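# Unroll a rolled-up necktie and lay it flat

## Task

Unroll the necktie, which starts folded and rolled up, and leave it lying flat on the table. It is done when the tie is doubled over once at its middle and stretched to its full length, flat along the whole length (the bend at the fold may stay as a low loop), roughly aligned and roughly straight, opened to its full width, with no additional folds and nothing hanging past the table edge. Dropping the tie so it settles into place is allowed.

## Robot and tools

Robot: two arms, left_arm and right_arm, each ending in a five-finger hand (right_arm a right hand, left_arm its mirror image). Base positions in the scene frame: left_arm (+0.017, +0.334, +0.007) m, right_arm (+0.015, -0.273, +0.022) m.

Scene frame: origin at table-top height, halfway between the nominal bases; +x points out over the table, +y toward left_arm, +z up. Arm names do not match image left/right. Reported end_effector_position (m) and end_effector_quat_wxyz use this frame and can be off by a few cm.

Hand point: a point fixed to the palm, 0.15 m out from the wrist mounting face along the fingers and 0.05 m in front of the palm. Its +z runs along straight fingers, +y out of the palm, +x across the palm (right hand: away from the thumb; left hand: toward the thumb). Straight fingertips reach 0.06 to 0.07 m past the point along +z, with finger centre lines 0.06 m behind it along -y. A rigid bracket on the little-finger side of the wrist can strike things.

A row is 28 numbers, each in [-1, 1], always for both arms: left_arm dx, dy, dz, rx, ry, rz; left hand thumb_turn, thumb_bend, index, middle, ring, little, force_limit, speed; then the same 14 for right_arm.

Pose numbers (first six of each arm) are offsets, not poses: they count from that arm's Hand target as it stood when the action or move began, along the Hand target's own axes (not the scene axes). 1.0 equals 0.6 m of travel or 180 degrees of turn. rx, ry, rz form one rotation vector. Every row within an action counts from that same starting target, and sending the same offset again moves the arm further. Six zeros mean no new command for that arm. The controller limits commanded orientation to 40 degrees away from the measured one per step. Arms often rest 1 to 3 cm (sometimes 5 cm) short, usually low, without any contact; if so, send the leftover distance as a further offset.

Hand numbers are absolute targets, not offsets. Finger and thumb values: -1 open/straight, +1 closed/curled; thumb_turn -1 beside the palm, +1 in front opposite the fingers. force_limit maps -1 to about 0 N and +1 to 10 N at the fingertip (15 N for the two thumb motors); a closing motor stops at that load. speed rises from almost 0 at -1 to full at +0.48 and stays full to +1; use -0.94 or below for a gentle close. There is no "unchanged" value: to keep a hand as is, repeat the eight numbers last carried out for it (or, if none yet, its hand_measured plus hand_force_limit and hand_speed). To tighten, raise force_limit and send a more-closed target; to loosen, send a more-open one. A thin cloth like the tie is best pinched between thumb tip and the pad of the index finger's last segment; a full grip with thumb in front suits 0.035 to 0.065 m objects.

Tools:
- execute_actions(actions, cameras): actions is a list of actions, each a table of up to 15 rows, each row lasting 1/30 s; a short table repeats its last row to fill 15 steps (one action = 0.5 s). An empty list returns state plus all camera images. cameras names which views to return (["all"], [] or names).
- move(target, speed, blend, blocking, cameras): target is one 28-number row or a list of up to 15 rows; each arm's offsets in every row count from the same starting Hand target. The hand point travels a straight path there. speed is top path speed in m/s, 0.002 to 4.3 (default 0.25), turning at up to twice that in rad/s; one value or one per target. blend (m) rounds corners in a list; 0 stops at each. blocking=false returns after about 0.5 s while motion continues. Paths do not avoid obstacles or the other arm. Result adds a "move:" line: done, off_target, moving, held or fault, and limits such as paced or held.
- wait(seconds, cameras): 0 to 3600 s, commands nothing new; a running move continues.
- stop(cameras): brakes a running move.
- zoom_image(camera, region): closer look at region [x0, y0, x1, y1] of the latest image, at most 504 by 504 px.
- show_instructions(): shows the reference images.
- finished_scene(scene): ends the current scene, given its number; irreversible.

Cameras: cam_high, cam_low, cam_roll_left, cam_roll_right, cam_left_wrist, cam_right_wrist, all 672x504.

Results show per arm: Hand target (the base for the next offsets), end_effector pose, Joint positions, velocities and torques, hand_measured, hand_stopped_by (moving, target, force, stalled, fault), hand_load_n (positive when the finger is pushed open; near 0 after a lost grip), hand_force_limit, hand_speed, motor temperatures, and MOTOR HOT or FAULT lines.

Avoid: letting the tie fall off the table or leaving it off it; releasing it while it swings; fast strikes or hard presses on the table; arms touching or one hand closing on the other; paths passing close to an arm's own base (the elbow may whip round); excessive finger force; long stretched or straining holds, which heat motors (100 °C drops the arm for 30 s or more).

Each tool is called after ">>>" as name(argument=value, ...) on one line, values as JSON.

Reference images:

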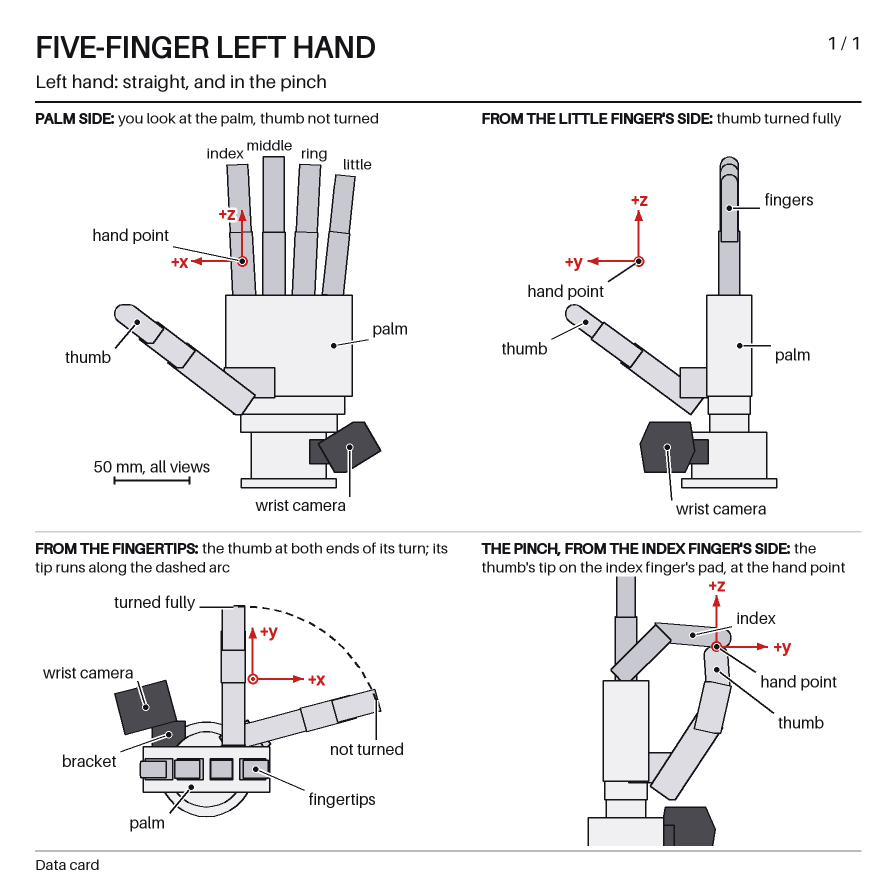

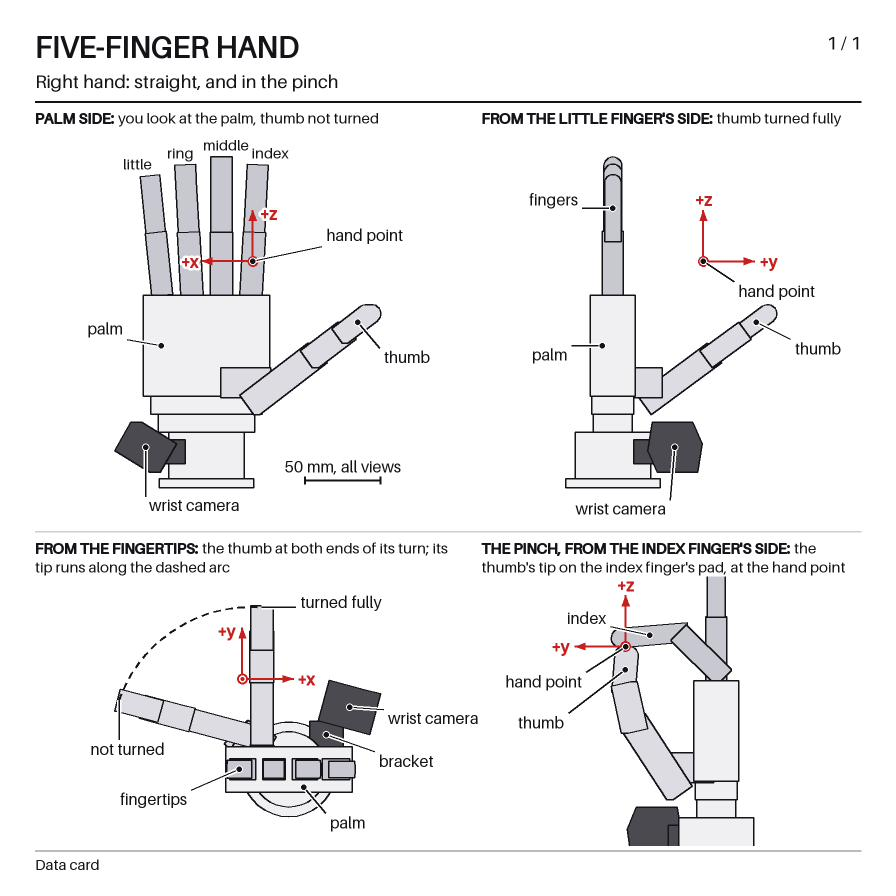

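## Session

>>> execute_actions(actions=[])

Scene clock: 0.00 s.
left_arm: end_effector_position=(+0.5891, -0.0651, +0.3175) hand_measured=(-1.000, -1.000, -1.000, -1.000, -1.000, -1.000) hand_load_n=(+0.0, +0.0, +0.0, +0.0, +0.0, +0.0) hand_stopped_by=(target, target, target, target, target, target) hand_force_limit=0.00 hand_speed=-0.80 end_effector_quat_wxyz=(-0.089, -0.455, +0.825, -0.325) | right_arm: end_effector_position=(+0.8780, -0.2320, +0.2391) hand_measured=(-1.000, -1.000, -1.000, -1.000, -1.000, -1.000) hand_load_n=(+0.0, +0.0, +0.0, +0.0, +0.0, +0.0) hand_stopped_by=(target, target, target, target, target, target) hand_force_limit=0.00 hand_speed=-0.80 end_effector_quat_wxyz=(+0.277, +0.061, +0.918, +0.279)
Joint positions: left_arm=[-0.435 2.111 2.431 -1.421 0.521 0.005] | right_arm=[-0.108 2.268 2.236 -0.935 -0.573 1.759]
Joint velocities: within noise
Joint torques (N m): no reading
Motor temperatures (°C): left_arm=[28 36 27 24 28 27] | right_arm=[24 33 21 25 25 26]
Heat: left arm: hottest shoulder 36 °C; right arm: hottest shoulder 33 °C.
Hand target: left_arm +0.5929, -0.0668, +0.3214; -0.084, -0.452, +0.824, -0.331 | right_arm +0.8823, -0.2326, +0.2424; +0.283, +0.059, +0.916, +0.278

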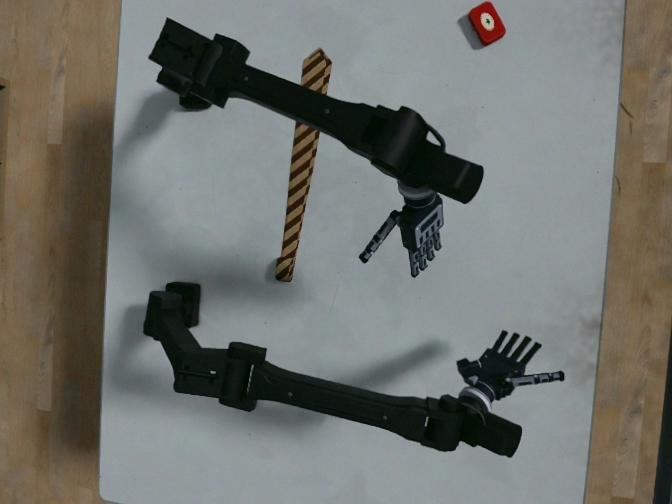

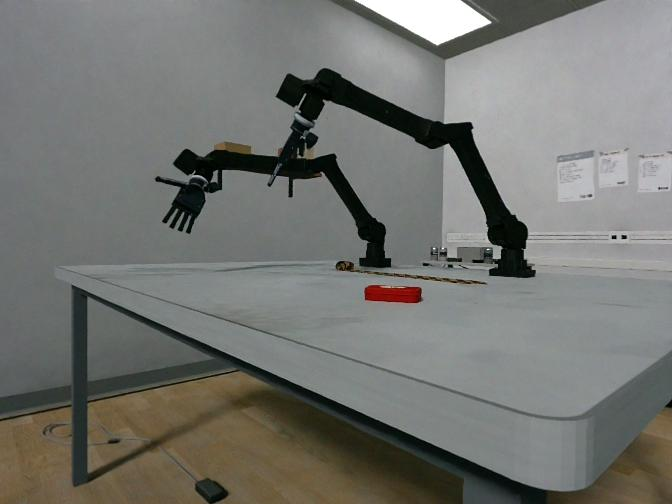

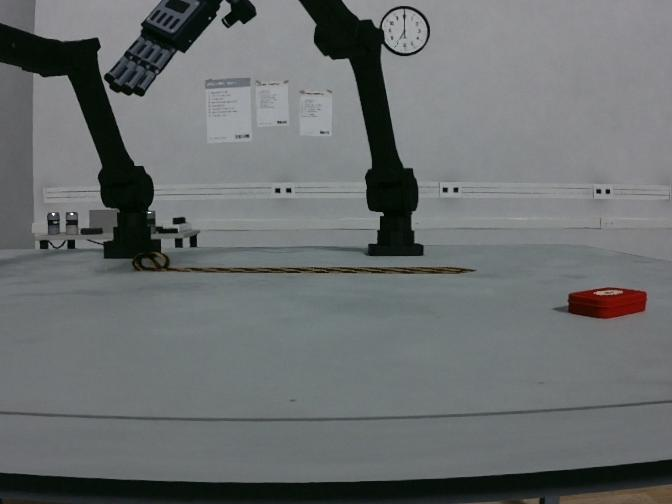

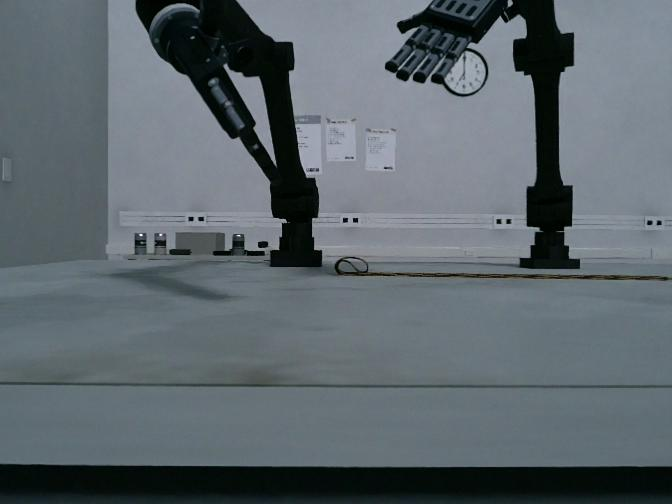

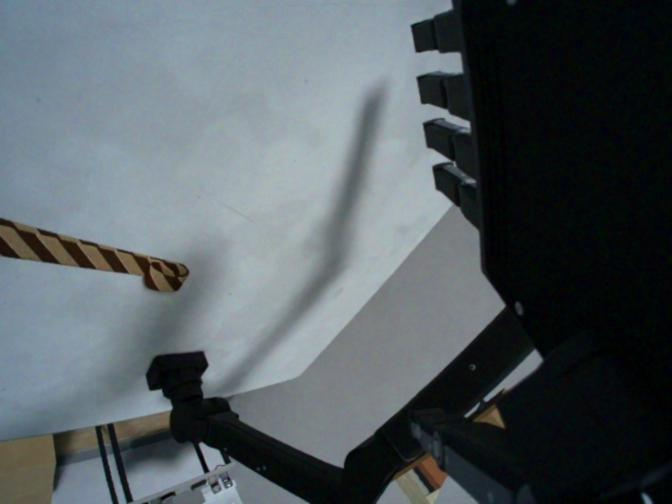

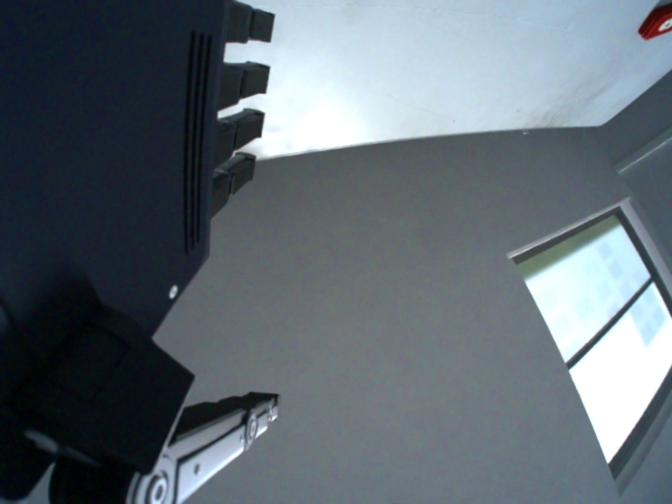

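>>> zoom_image(camera="cam_high", region=[200, 30, 400, 300])

>>> zoom_image(camera="cam_roll_right", region=[260, 220, 672, 320])

>>> zoom_image(camera="cam_left_wrist", region=[0, 180, 240, 340])

>>> zoom_image(camera="cam_roll_left", region=[100, 230, 500, 290])

Scaled by 1.867 from the camera's image (finer frame: 960x720).

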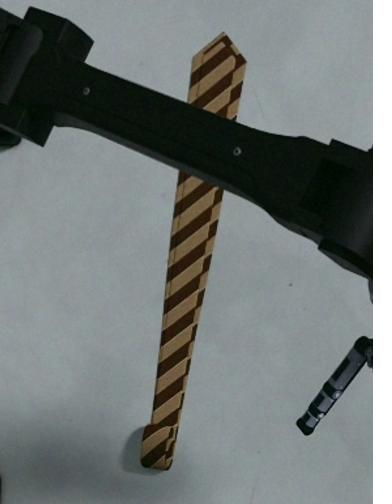

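Scaled by 1.223 from the camera's image (finer frame: 960x720).

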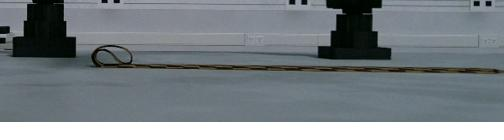

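Scaled by 2.100 from the camera's image (finer frame: 960x720).

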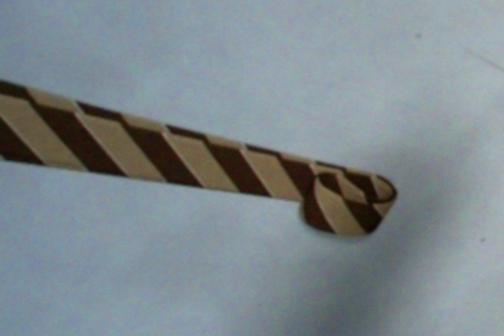

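Scaled by 1.260 from the camera's image (finer frame: 960x720).

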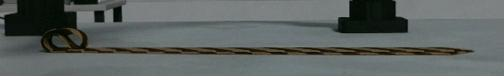

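>>> move(target=[-0.353,0.284,-0.376,0.11,-0.117,-0.19,-1,-1,-1,-1,-1,-1,0,-0.8,0.497,0.193,-0.441,0.114,0.152,-0.571,-1,-1,-1,-1,-1,-1,0,-0.8], speed=0.4, cameras=["cam_high"])

Scene clock: 74.43 s.
left_arm: end_effector_position=(+0.5450, +0.2817, +0.3220) hand_measured=(-1.000, -1.000, -1.000, -1.000, -1.000, -1.000) hand_load_n=(+0.0, +0.0, +0.0, +0.0, +0.0, +0.0) hand_stopped_by=(target, target, target, target, target, target) hand_force_limit=0.00 hand_speed=-0.80 end_effector_quat_wxyz=(-0.048, +0.728, -0.596, +0.336) | right_arm: end_effector_position=(+0.4829, -0.1806, +0.3492) hand_measured=(-1.000, -1.000, -1.000, -1.000, -1.000, -1.000) hand_load_n=(+0.0, +0.0, +0.0, +0.0, +0.0, +0.0) hand_stopped_by=(target, target, target, target, target, target) hand_force_limit=0.00 hand_speed=-0.80 end_effector_quat_wxyz=(-0.193, +0.679, -0.683, +0.187)
Joint positions: left_arm=[0.117 1.473 1.545 -1.066 0.406 -0.199] | right_arm=[0.161 1.362 1.552 -1.22 0.067 0.13]
Joint torques (N m): left_arm=[0.5 -13.45 7.31 1.8 0.25 -0.05] | right_arm=[1.03 -8.47 7.61 1.09 0.23 -0.17]
Motor temperatures (°C): left_arm=[27 41 33 24 27 26] | right_arm=[24 40 27 25 24 24]
Heat: left arm: hottest shoulder 41 °C; right arm: hottest shoulder 40 °C.
Hand target: left_arm +0.5425, +0.2830, +0.3218; -0.050, +0.731, -0.590, +0.339 | right_arm +0.4824, -0.1826, +0.3420; -0.183, +0.684, -0.682, +0.183
Off the commanded pose: left_arm 0.003 m, 1 deg | right_arm 0.007 m, 1 deg.
move: done

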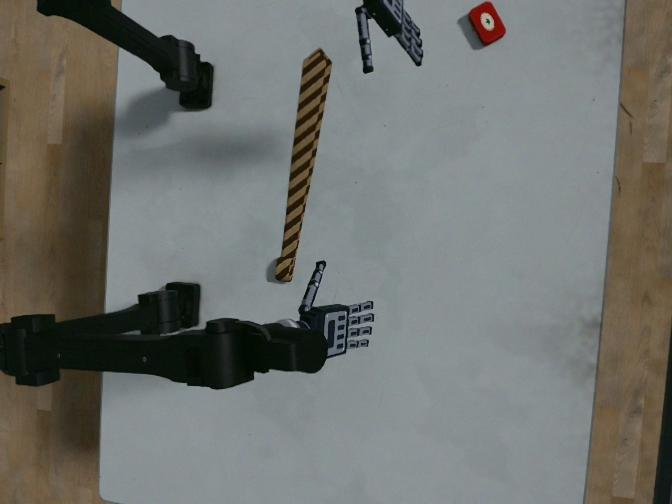

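>>> move(target=[0,0,0,0,0,0,-1,-1,-1,-1,-1,-1,0,-0.8,-0.122,0.5355,0.114,0,0,0,-1,-1,-1,-1,-1,-1,0,-0.8], speed=0.3, cameras=["cam_high","cam_roll_right","cam_right_wrist","cam_low"])

Scene clock: 81.93 s.
left_arm: end_effector_position=(+0.5450, +0.2817, +0.3220) hand_measured=(-1.000, -1.000, -1.000, -1.000, -1.000, -1.000) hand_load_n=(+0.0, +0.0, +0.0, +0.0, +0.0, +0.0) hand_stopped_by=(target, target, target, target, target, target) hand_force_limit=0.00 hand_speed=-0.80 end_effector_quat_wxyz=(-0.048, +0.728, -0.596, +0.336) | right_arm: end_effector_position=(+0.2327, -0.1146, +0.1178) hand_measured=(-1.000, -1.000, -1.000, -1.000, -1.000, -1.000) hand_load_n=(+0.0, +0.0, +0.0, +0.0, +0.0, +0.0) hand_stopped_by=(target, target, target, target, target, target) hand_force_limit=0.00 hand_speed=-0.80 end_effector_quat_wxyz=(-0.171, +0.690, -0.680, +0.181)
Joint positions: left_arm=[0.117 1.473 1.545 -1.066 0.406 -0.199] | right_arm=[0.655 0.844 0.591 -0.906 0.298 0.558]
Joint torques (N m): left_arm=[0.44 -13.57 7.3 1.78 0.25 -0.05] | right_arm=[1.38 -1.73 7.94 1.94 0.43 0.04]
Heat: left arm: hottest shoulder 40 °C; right arm: hottest shoulder 39 °C.
Hand target: left_arm +0.5425, +0.2830, +0.3218; -0.050, +0.731, -0.590, +0.339 | right_arm +0.2381, -0.1103, +0.1219; -0.183, +0.684, -0.682, +0.183
Off the commanded pose: left_arm 0.003 m, 1 deg | right_arm 0.008 m, 2 deg.
move: done
cam_right_wrist: T_world_to_cam=[[-0.82059, -0.28467, -0.49558, 0.22007], [-0.48384, 0.80755, 0.33728, 0.15872], [0.30419, 0.51655, -0.8004, 0.19991]] pos_world=[0.19657, -0.16879, 0.21554]
Images, in order (width x height): cam_high 672x504, cam_low 672x504, cam_roll_right 672x504, cam_right_wrist 672x504.

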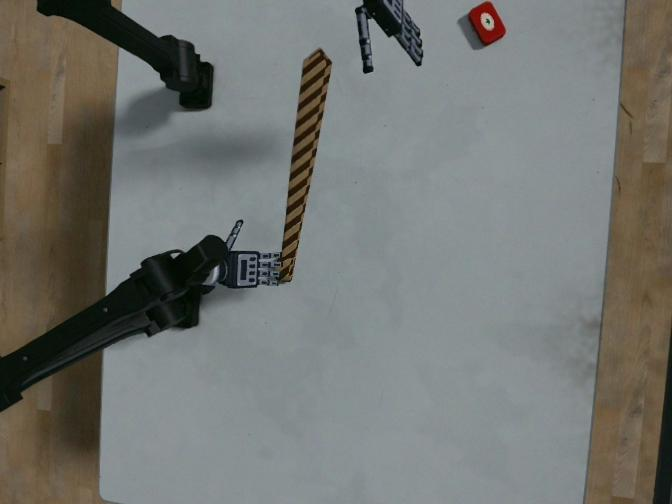

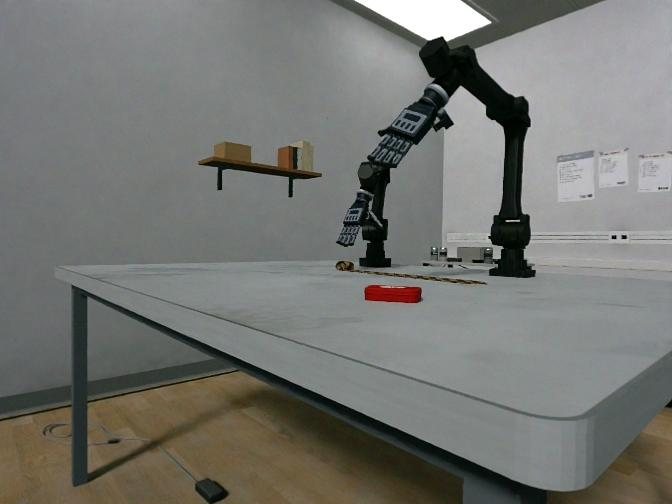

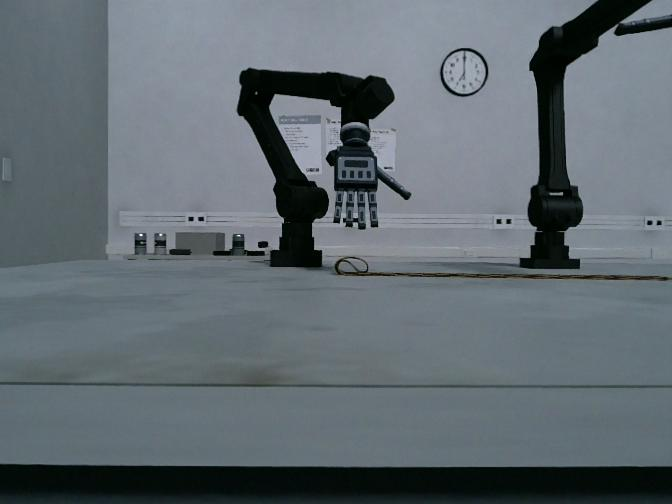

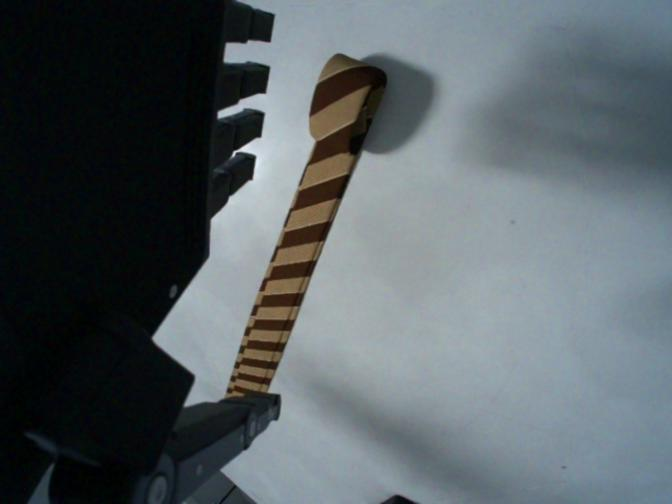

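>>> move(target=[[0,0,0,0,0,0,-1,-1,-1,-1,-1,-1,0,-0.8,-0.033,0.059,0.085,0,0,0,-1,-1,-1,-1,-1,-1,0,-0.8],[0,0,0,0,0,0,-1,-1,-1,-1,-1,-1,0,-0.8,0.167,0.082,0.0915,0,0,0,-1,-1,-1,-1,-1,-1,0,-0.8]], speed=[0.15,0.06], cameras=["cam_high","cam_roll_right","cam_right_wrist"])

Scene clock: 94.83 s.
left_arm: end_effector_position=(+0.5450, +0.2817, +0.3220) hand_measured=(-1.000, -1.000, -1.000, -1.000, -1.000, -1.000) hand_load_n=(+0.0, +0.0, +0.0, +0.0, +0.0, +0.0) hand_stopped_by=(target, target, target, target, target, target) hand_force_limit=0.00 hand_speed=-0.80 end_effector_quat_wxyz=(-0.048, +0.728, -0.596, +0.336) | right_arm: end_effector_position=(+0.2252, -0.2094, +0.0507) hand_measured=(-1.000, -1.000, -1.000, -1.000, -1.000, -1.000) hand_load_n=(+0.0, +0.0, +0.0, +0.0, +0.0, +0.0) hand_stopped_by=(target, target, target, target, target, target) hand_force_limit=0.00 hand_speed=-0.80 end_effector_quat_wxyz=(-0.184, +0.681, -0.684, +0.184)
Joint positions: left_arm=[0.117 1.473 1.545 -1.066 0.406 -0.199] | right_arm=[0.217 0.692 0.335 -0.696 0.101 0.176]
Joint torques (N m): left_arm=[0.56 -13.68 7.3 1.77 0.25 -0.06] | right_arm=[0.73 -0.21 7.2 1.25 -0.06 -0.16]
Heat: left arm: hottest shoulder 39 °C; right arm: hottest shoulder 37 °C.
Hand target: left_arm +0.5425, +0.2830, +0.3218; -0.050, +0.731, -0.590, +0.339 | right_arm +0.2232, -0.2106, +0.0500; -0.183, +0.684, -0.682, +0.183
Off the commanded pose: left_arm 0.003 m, 1 deg | right_arm 0.002 m, 0 deg.
move: done
cam_right_wrist: T_world_to_cam=[[-0.81272, -0.26382, -0.5195, 0.15739], [-0.47996, 0.80863, 0.34022, 0.25349], [0.33032, 0.52585, -0.78382, 0.19276]] pos_world=[0.18591, -0.26482, 0.14661]

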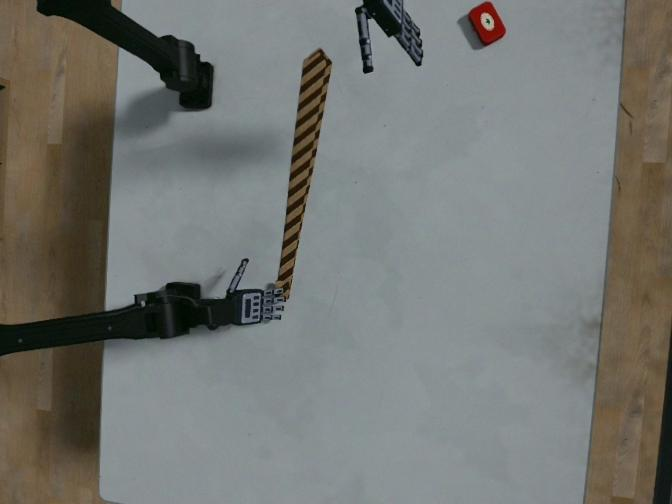

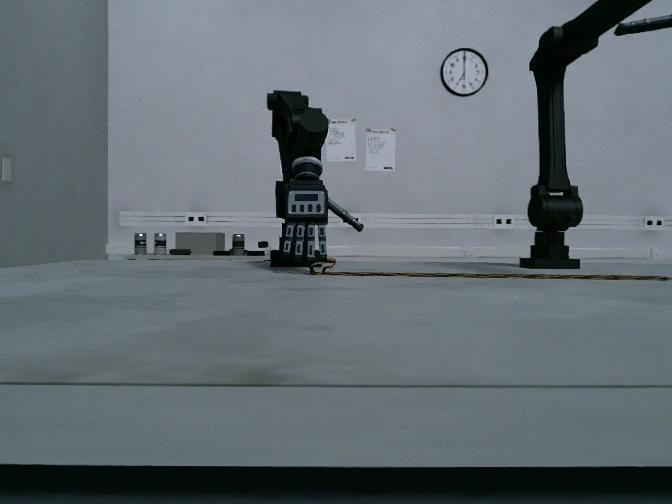

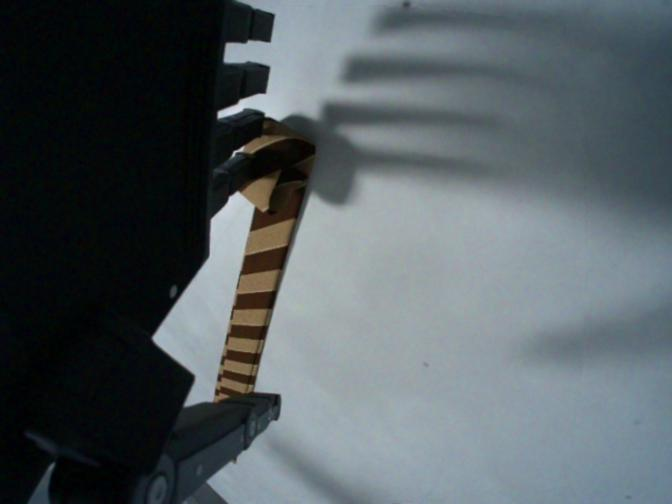

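>>> move(target=[0,0,0,0,0,0,-1,-1,-1,-1,-1,-1,0,-0.8,0.183,-0.012,0.019,0,0,0,-1,-1,-1,-1,-1,-1,0,-0.8], speed=0.06, cameras=["cam_high","cam_roll_right","cam_right_wrist"])

Scene clock: 101.37 s.
left_arm: end_effector_position=(+0.5450, +0.2817, +0.3220) hand_measured=(-1.000, -1.000, -1.000, -1.000, -1.000, -1.000) hand_load_n=(+0.0, +0.0, +0.0, +0.0, +0.0, +0.0) hand_stopped_by=(target, target, target, target, target, target) hand_force_limit=0.00 hand_speed=-0.80 end_effector_quat_wxyz=(-0.048, +0.728, -0.596, +0.336) | right_arm: end_effector_position=(+0.2190, -0.3113, +0.0316) hand_measured=(-1.000, -1.000, -1.000, -1.000, -1.000, -1.000) hand_load_n=(+0.0, +0.0, +0.0, +0.0, +0.0, +0.0) hand_stopped_by=(target, target, target, target, target, target) hand_force_limit=0.00 hand_speed=-0.80 end_effector_quat_wxyz=(-0.176, +0.684, -0.688, +0.164)
Joint positions: left_arm=[0.117 1.473 1.545 -1.066 0.406 -0.199] | right_arm=[-0.39 0.816 0.332 -0.641 -0.201 -0.357]
Joint torques (N m): left_arm=[0.5 -13.63 7.28 1.78 0.25 -0.05] | right_arm=[0.56 -0.03 9.66 1.99 -0.2 -0.18]
Heat: left arm: hottest shoulder 39 °C; right arm: hottest shoulder 36 °C.
Hand target: left_arm +0.5425, +0.2830, +0.3218; -0.050, +0.731, -0.590, +0.339 | right_arm +0.2354, -0.3204, +0.0439; -0.183, +0.684, -0.682, +0.183
Off the commanded pose: left_arm 0.003 m, 1 deg | right_arm 0.022 m, 2 deg.
move: off_target (right_arm)
cam_right_wrist: T_world_to_cam=[[-0.83209, -0.25768, -0.49115, 0.12088], [-0.46817, 0.80113, 0.37284, 0.3335], [0.2974, 0.54018, -0.78725, 0.24517]] pos_world=[0.1838, -0.36846, 0.12803]

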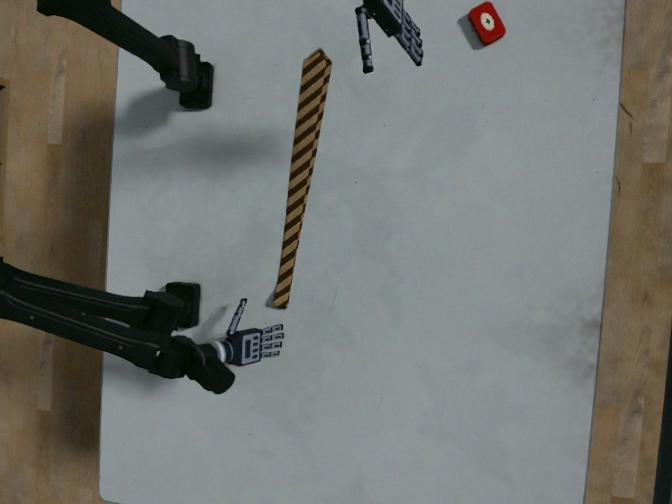

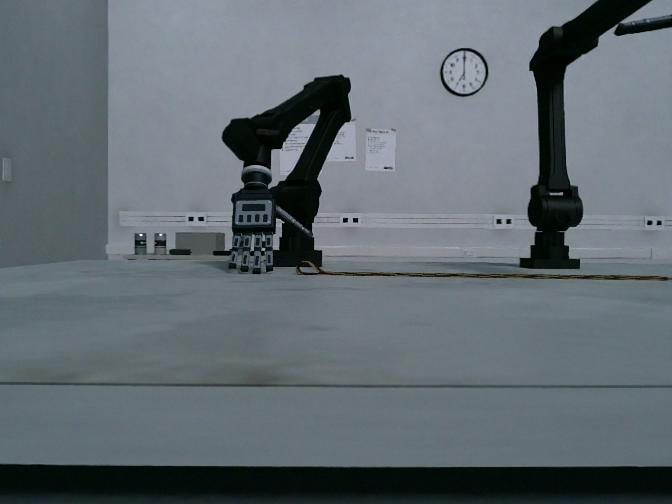

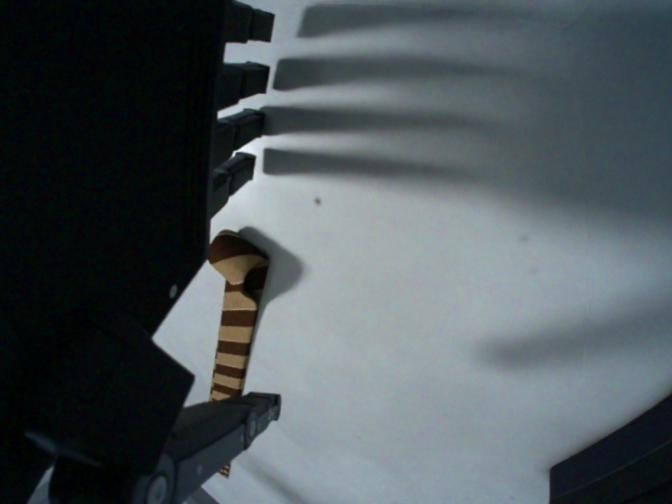

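>>> zoom_image(camera="cam_roll_right", region=[220, 240, 420, 300])

>>> zoom_image(camera="cam_right_wrist", region=[180, 200, 320, 320])

>>> zoom_image(camera="cam_high", region=[230, 250, 330, 340])

Scaled by 2.520 from the camera's image (finer frame: 960x720).

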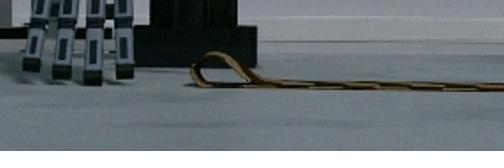

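Scaled by 3.600 from the camera's image (finer frame: 960x720).

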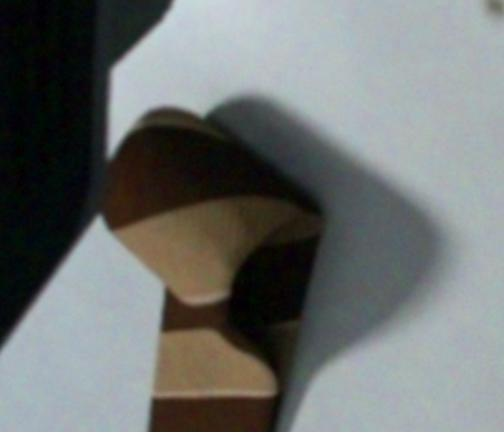

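Scaled by 5.040 from the camera's image (finer frame: 960x720).

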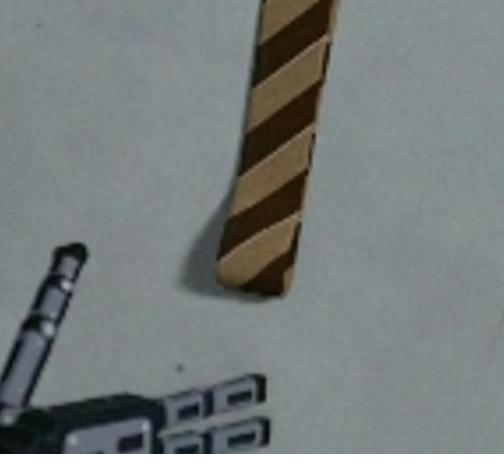

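>>> move(target=[0,0,0,0,0,0,-1,-1,-1,-1,-1,-1,0,-0.8,0,-0.1,-0.173,0,0,0,-1,-1,-1,-1,-1,-1,0,-0.8], speed=0.2, cameras=["cam_high","cam_roll_left","cam_right_wrist","cam_low"])

>>> zoom_image(camera="cam_right_wrist", region=[210, 120, 360, 270])

>>> zoom_image(camera="cam_high", region=[240, 230, 330, 320])

>>> zoom_image(camera="cam_roll_left", region=[60, 240, 200, 290])

>>> zoom_image(camera="cam_low", region=[310, 240, 500, 300])

Scene clock: 117.87 s.
left_arm: end_effector_position=(+0.5450, +0.2817, +0.3220) hand_measured=(-1.000, -1.000, -1.000, -1.000, -1.000, -1.000) hand_load_n=(+0.0, +0.0, +0.0, +0.0, +0.0, +0.0) hand_stopped_by=(target, target, target, target, target, target) hand_force_limit=0.00 hand_speed=-0.80 end_effector_quat_wxyz=(-0.048, +0.728, -0.596, +0.336) | right_arm: end_effector_position=(+0.2298, -0.3160, +0.1494) hand_measured=(-1.000, -1.000, -1.000, -1.000, -1.000, -1.000) hand_load_n=(+0.0, +0.0, +0.0, +0.0, +0.0, -0.5) hand_stopped_by=(target, target, target, target, target, target) hand_force_limit=0.00 hand_speed=-0.80 end_effector_quat_wxyz=(-0.179, +0.684, -0.686, +0.172)
Joint positions: left_arm=[0.117 1.473 1.545 -1.066 0.406 -0.199] | right_arm=[-0.39 0.703 0.611 -1.016 -0.201 -0.358]
Joint torques (N m): left_arm=[0.56 -13.57 7.3 1.78 0.25 -0.05] | right_arm=[0.62 -0.79 10.48 0.8 -0.19 -0.15]
Motor temperatures (°C): left_arm=[27 38 33 24 26 25] | right_arm=[24 35 27 24 23 23]
Heat: left arm: hottest shoulder 38 °C; right arm: hottest shoulder 35 °C.
Hand target: left_arm +0.5425, +0.2830, +0.3218; -0.050, +0.731, -0.590, +0.339 | right_arm +0.2355, -0.3202, +0.1638; -0.183, +0.684, -0.682, +0.183
Off the commanded pose: left_arm 0.003 m, 1 deg | right_arm 0.016 m, 1 deg.
move: off_target (right_arm)
cam_right_wrist: T_world_to_cam=[[-0.82432, -0.26133, -0.5022, 0.18519], [-0.47409, 0.80349, 0.36005, 0.30239], [0.30942, 0.53488, -0.78623, 0.33272]] pos_world=[0.19307, -0.37254, 0.24572]
Images, in order (width x height): cam_high 672x504, cam_low 672x504, cam_roll_left 672x504, cam_right_wrist 672x504.

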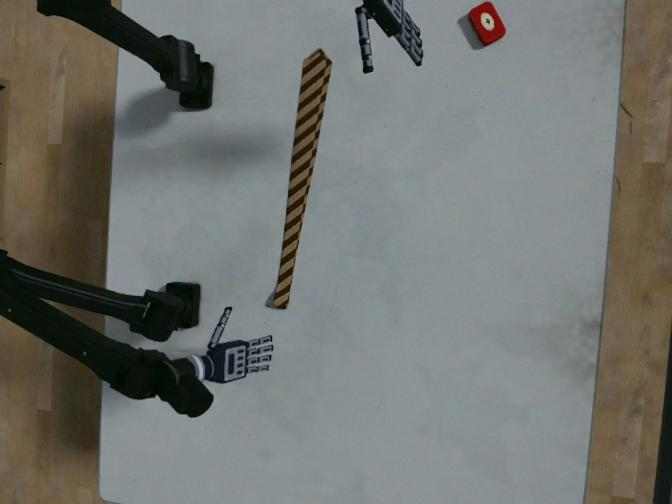

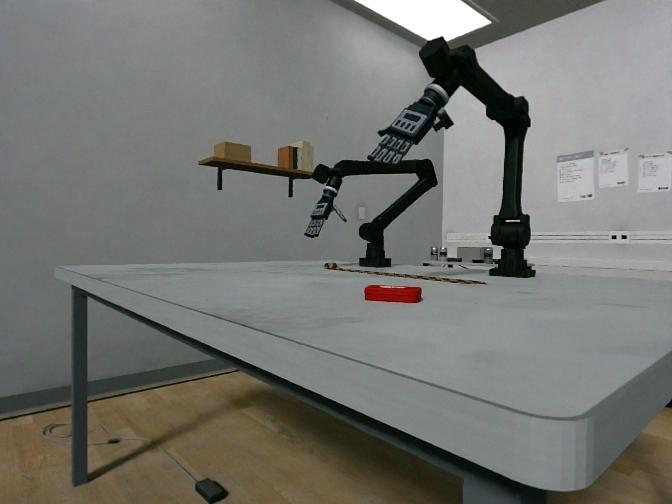

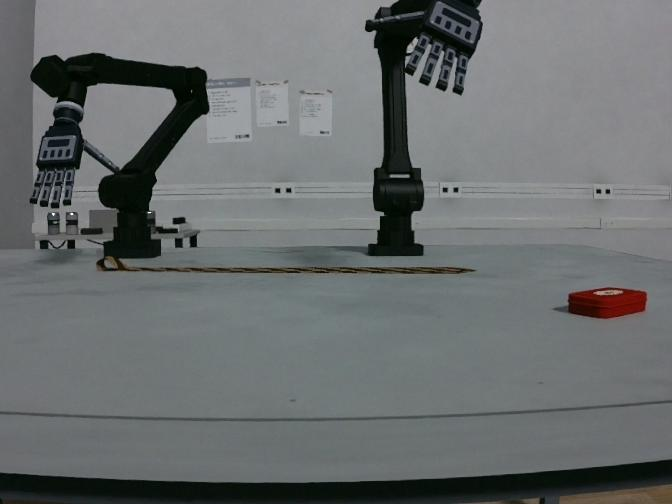

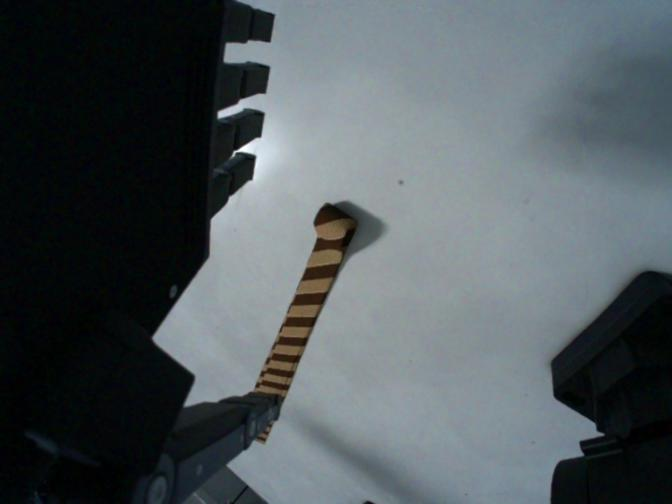

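Scaled by 3.360 from the camera's image (finer frame: 960x720).

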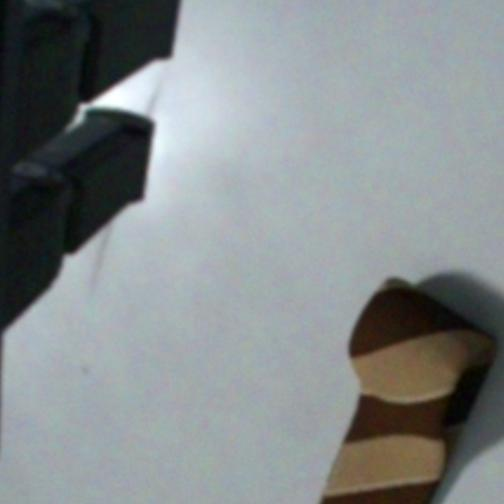

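Scaled by 5.600 from the camera's image (finer frame: 960x720).

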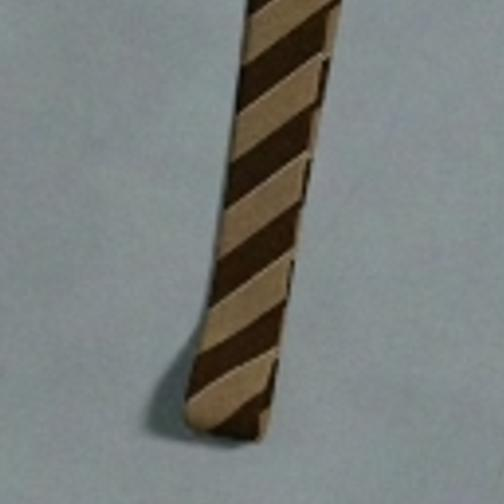

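Scaled by 3.600 from the camera's image (finer frame: 960x720).

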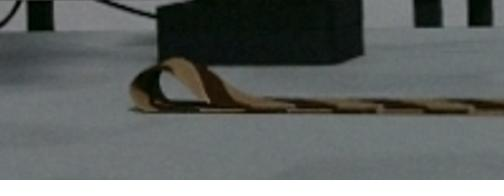

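Scaled by 2.653 from the camera's image (finer frame: 960x720).

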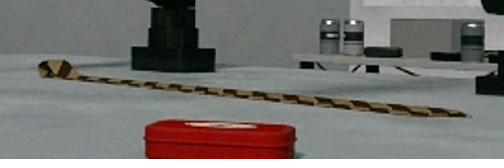

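>>> move(target=[[0,0,0,0,0,0,-1,-1,-1,-1,-1,-1,0,-0.8,-0.158,0.017,-0.01,0,0,0,-1,-1,-1,-1,-1,-1,0,-0.8],[0,0,0,0,0,0,-1,-1,-1,-1,-1,-1,0,-0.8,-0.158,0.119,0.166,0,0,0,-1,-1,-1,-1,-1,-1,0,-0.8],[0,0,0,0,0,0,-1,-1,-1,-1,-1,-1,0,-0.8,-0.08,0.119,0.166,0,0,0,-1,-1,-1,-1,-1,-1,0,-0.8]], speed=[0.15,0.06,0.05], cameras=["cam_high","cam_roll_right"])

>>> move(target=[0,0,0,0,0,0,-1,-1,-1,-1,-1,-1,0,-0.8,0.14,-0.1,-0.173,0,0,0,-1,-1,-1,-1,-1,-1,0,-0.8], speed=0.1, cameras=["cam_high","cam_roll_left"])

>>> zoom_image(camera="cam_high", region=[240, 230, 330, 320])

>>> zoom_image(camera="cam_roll_left", region=[60, 240, 200, 290])

Scene clock: 134.87 s.
left_arm: end_effector_position=(+0.5450, +0.2817, +0.3220) hand_measured=(-1.000, -1.000, -1.000, -1.000, -1.000, -1.000) hand_load_n=(+0.0, +0.0, +0.0, +0.0, +0.0, +0.0) hand_stopped_by=(target, target, target, target, target, target) hand_force_limit=0.00 hand_speed=-0.80 end_effector_quat_wxyz=(-0.048, +0.728, -0.596, +0.336) | right_arm: end_effector_position=(+0.2188, -0.2707, +0.0406) hand_measured=(-1.000, -1.000, -1.000, -1.000, -1.000, -1.000) hand_load_n=(+0.0, +0.0, +0.0, +0.0, -0.5, +0.0) hand_stopped_by=(target, target, target, target, target, target) hand_force_limit=0.00 hand_speed=-0.80 end_effector_quat_wxyz=(-0.179, +0.683, -0.686, +0.178)
Joint positions: left_arm=[0.117 1.473 1.545 -1.066 0.406 -0.199] | right_arm=[-0.156 0.695 0.31 -0.683 -0.085 -0.148]
Joint torques (N m): left_arm=[0.56 -13.57 7.32 1.78 0.25 -0.05] | right_arm=[0.73 0.73 7.57 2.15 -0.2 -0.17]
Heat: left arm: hottest shoulder 38 °C; right arm: hottest shoulder 34 °C.
Hand target: left_arm +0.5425, +0.2830, +0.3218; -0.050, +0.731, -0.590, +0.339 | right_arm +0.2233, -0.2724, +0.0417; -0.183, +0.684, -0.682, +0.183
Off the commanded pose: left_arm 0.003 m, 1 deg | right_arm 0.005 m, 1 deg.
move: done

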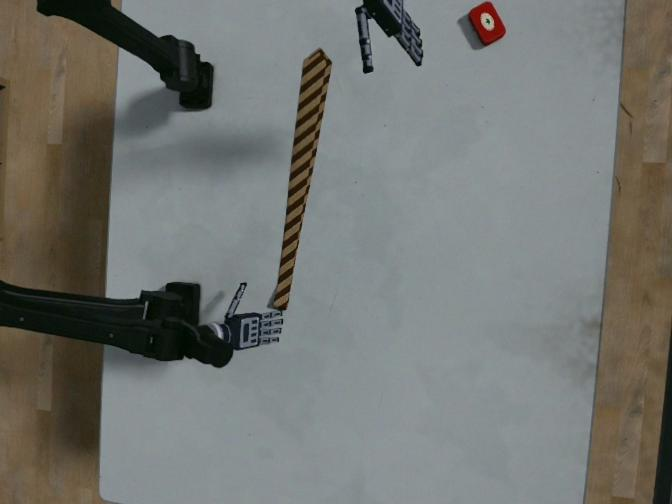

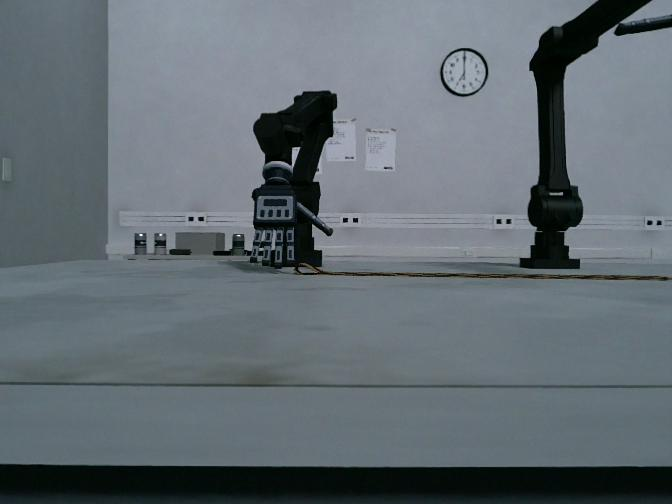

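Scene clock: 137.03 s.
left_arm: end_effector_position=(+0.5450, +0.2817, +0.3220) hand_measured=(-1.000, -1.000, -1.000, -1.000, -1.000, -1.000) hand_load_n=(+0.0, +0.0, +0.0, +0.0, +0.0, +0.0) hand_stopped_by=(target, target, target, target, target, target) hand_force_limit=0.00 hand_speed=-0.80 end_effector_quat_wxyz=(-0.048, +0.728, -0.596, +0.336) | right_arm: end_effector_position=(+0.2171, -0.3503, +0.1474) hand_measured=(-1.000, -1.000, -1.000, -1.000, -1.000, -1.000) hand_load_n=(+0.0, +0.0, +0.0, +0.0, +0.0, +0.0) hand_stopped_by=(target, target, target, target, target, target) hand_force_limit=0.00 hand_speed=-0.80 end_effector_quat_wxyz=(-0.180, +0.683, -0.687, +0.173)
Joint positions: left_arm=[0.117 1.473 1.545 -1.066 0.406 -0.199] | right_arm=[-0.58 0.73 0.619 -1.035 -0.284 -0.531]
Joint torques (N m): left_arm=[0.5 -13.63 7.3 1.78 0.25 -0.05] | right_arm=[0.62 -0.09 10.62 0.73 -0.36 -0.16]
Heat: left arm: hottest shoulder 38 °C; right arm: hottest shoulder 34 °C.
Hand target: left_arm +0.5425, +0.2830, +0.3218; -0.050, +0.731, -0.590, +0.339 | right_arm +0.2236, -0.3562, +0.1617; -0.183, +0.684, -0.682, +0.183
Off the commanded pose: left_arm 0.003 m, 1 deg | right_arm 0.017 m, 1 deg.
move: off_target (right_arm)

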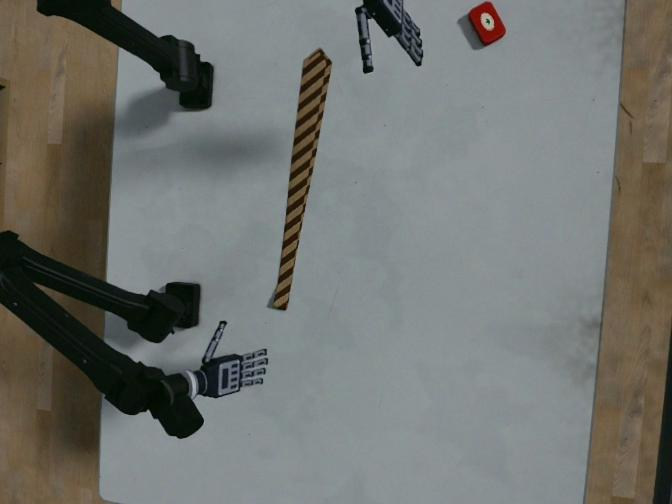

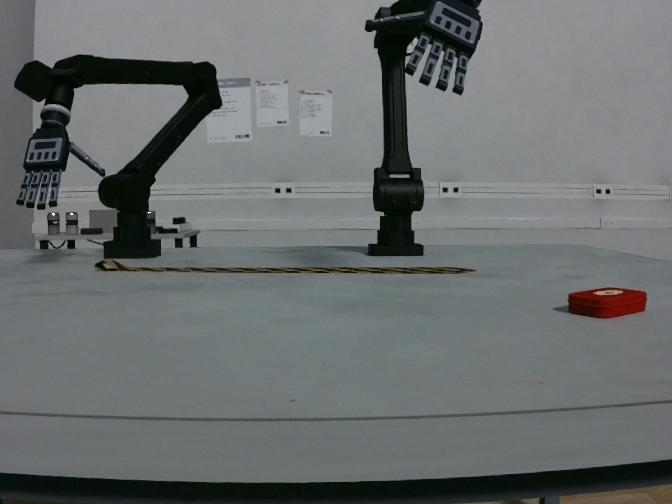

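Scaled by 5.600 from the camera's image (finer frame: 960x720).

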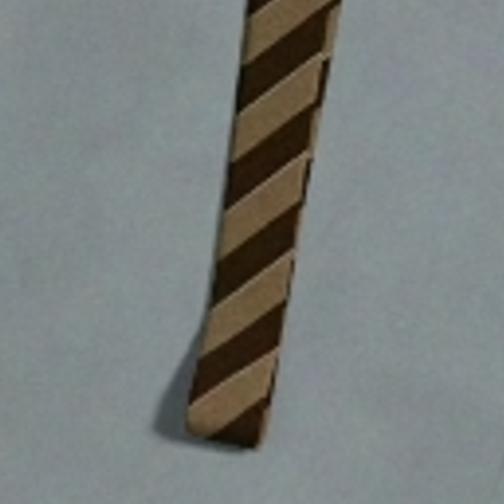

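Scaled by 3.600 from the camera's image (finer frame: 960x720).

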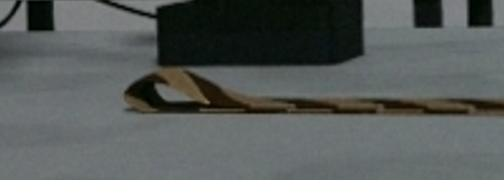

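>>> finished_scene(scene=1)

The scene is finished: the task was done.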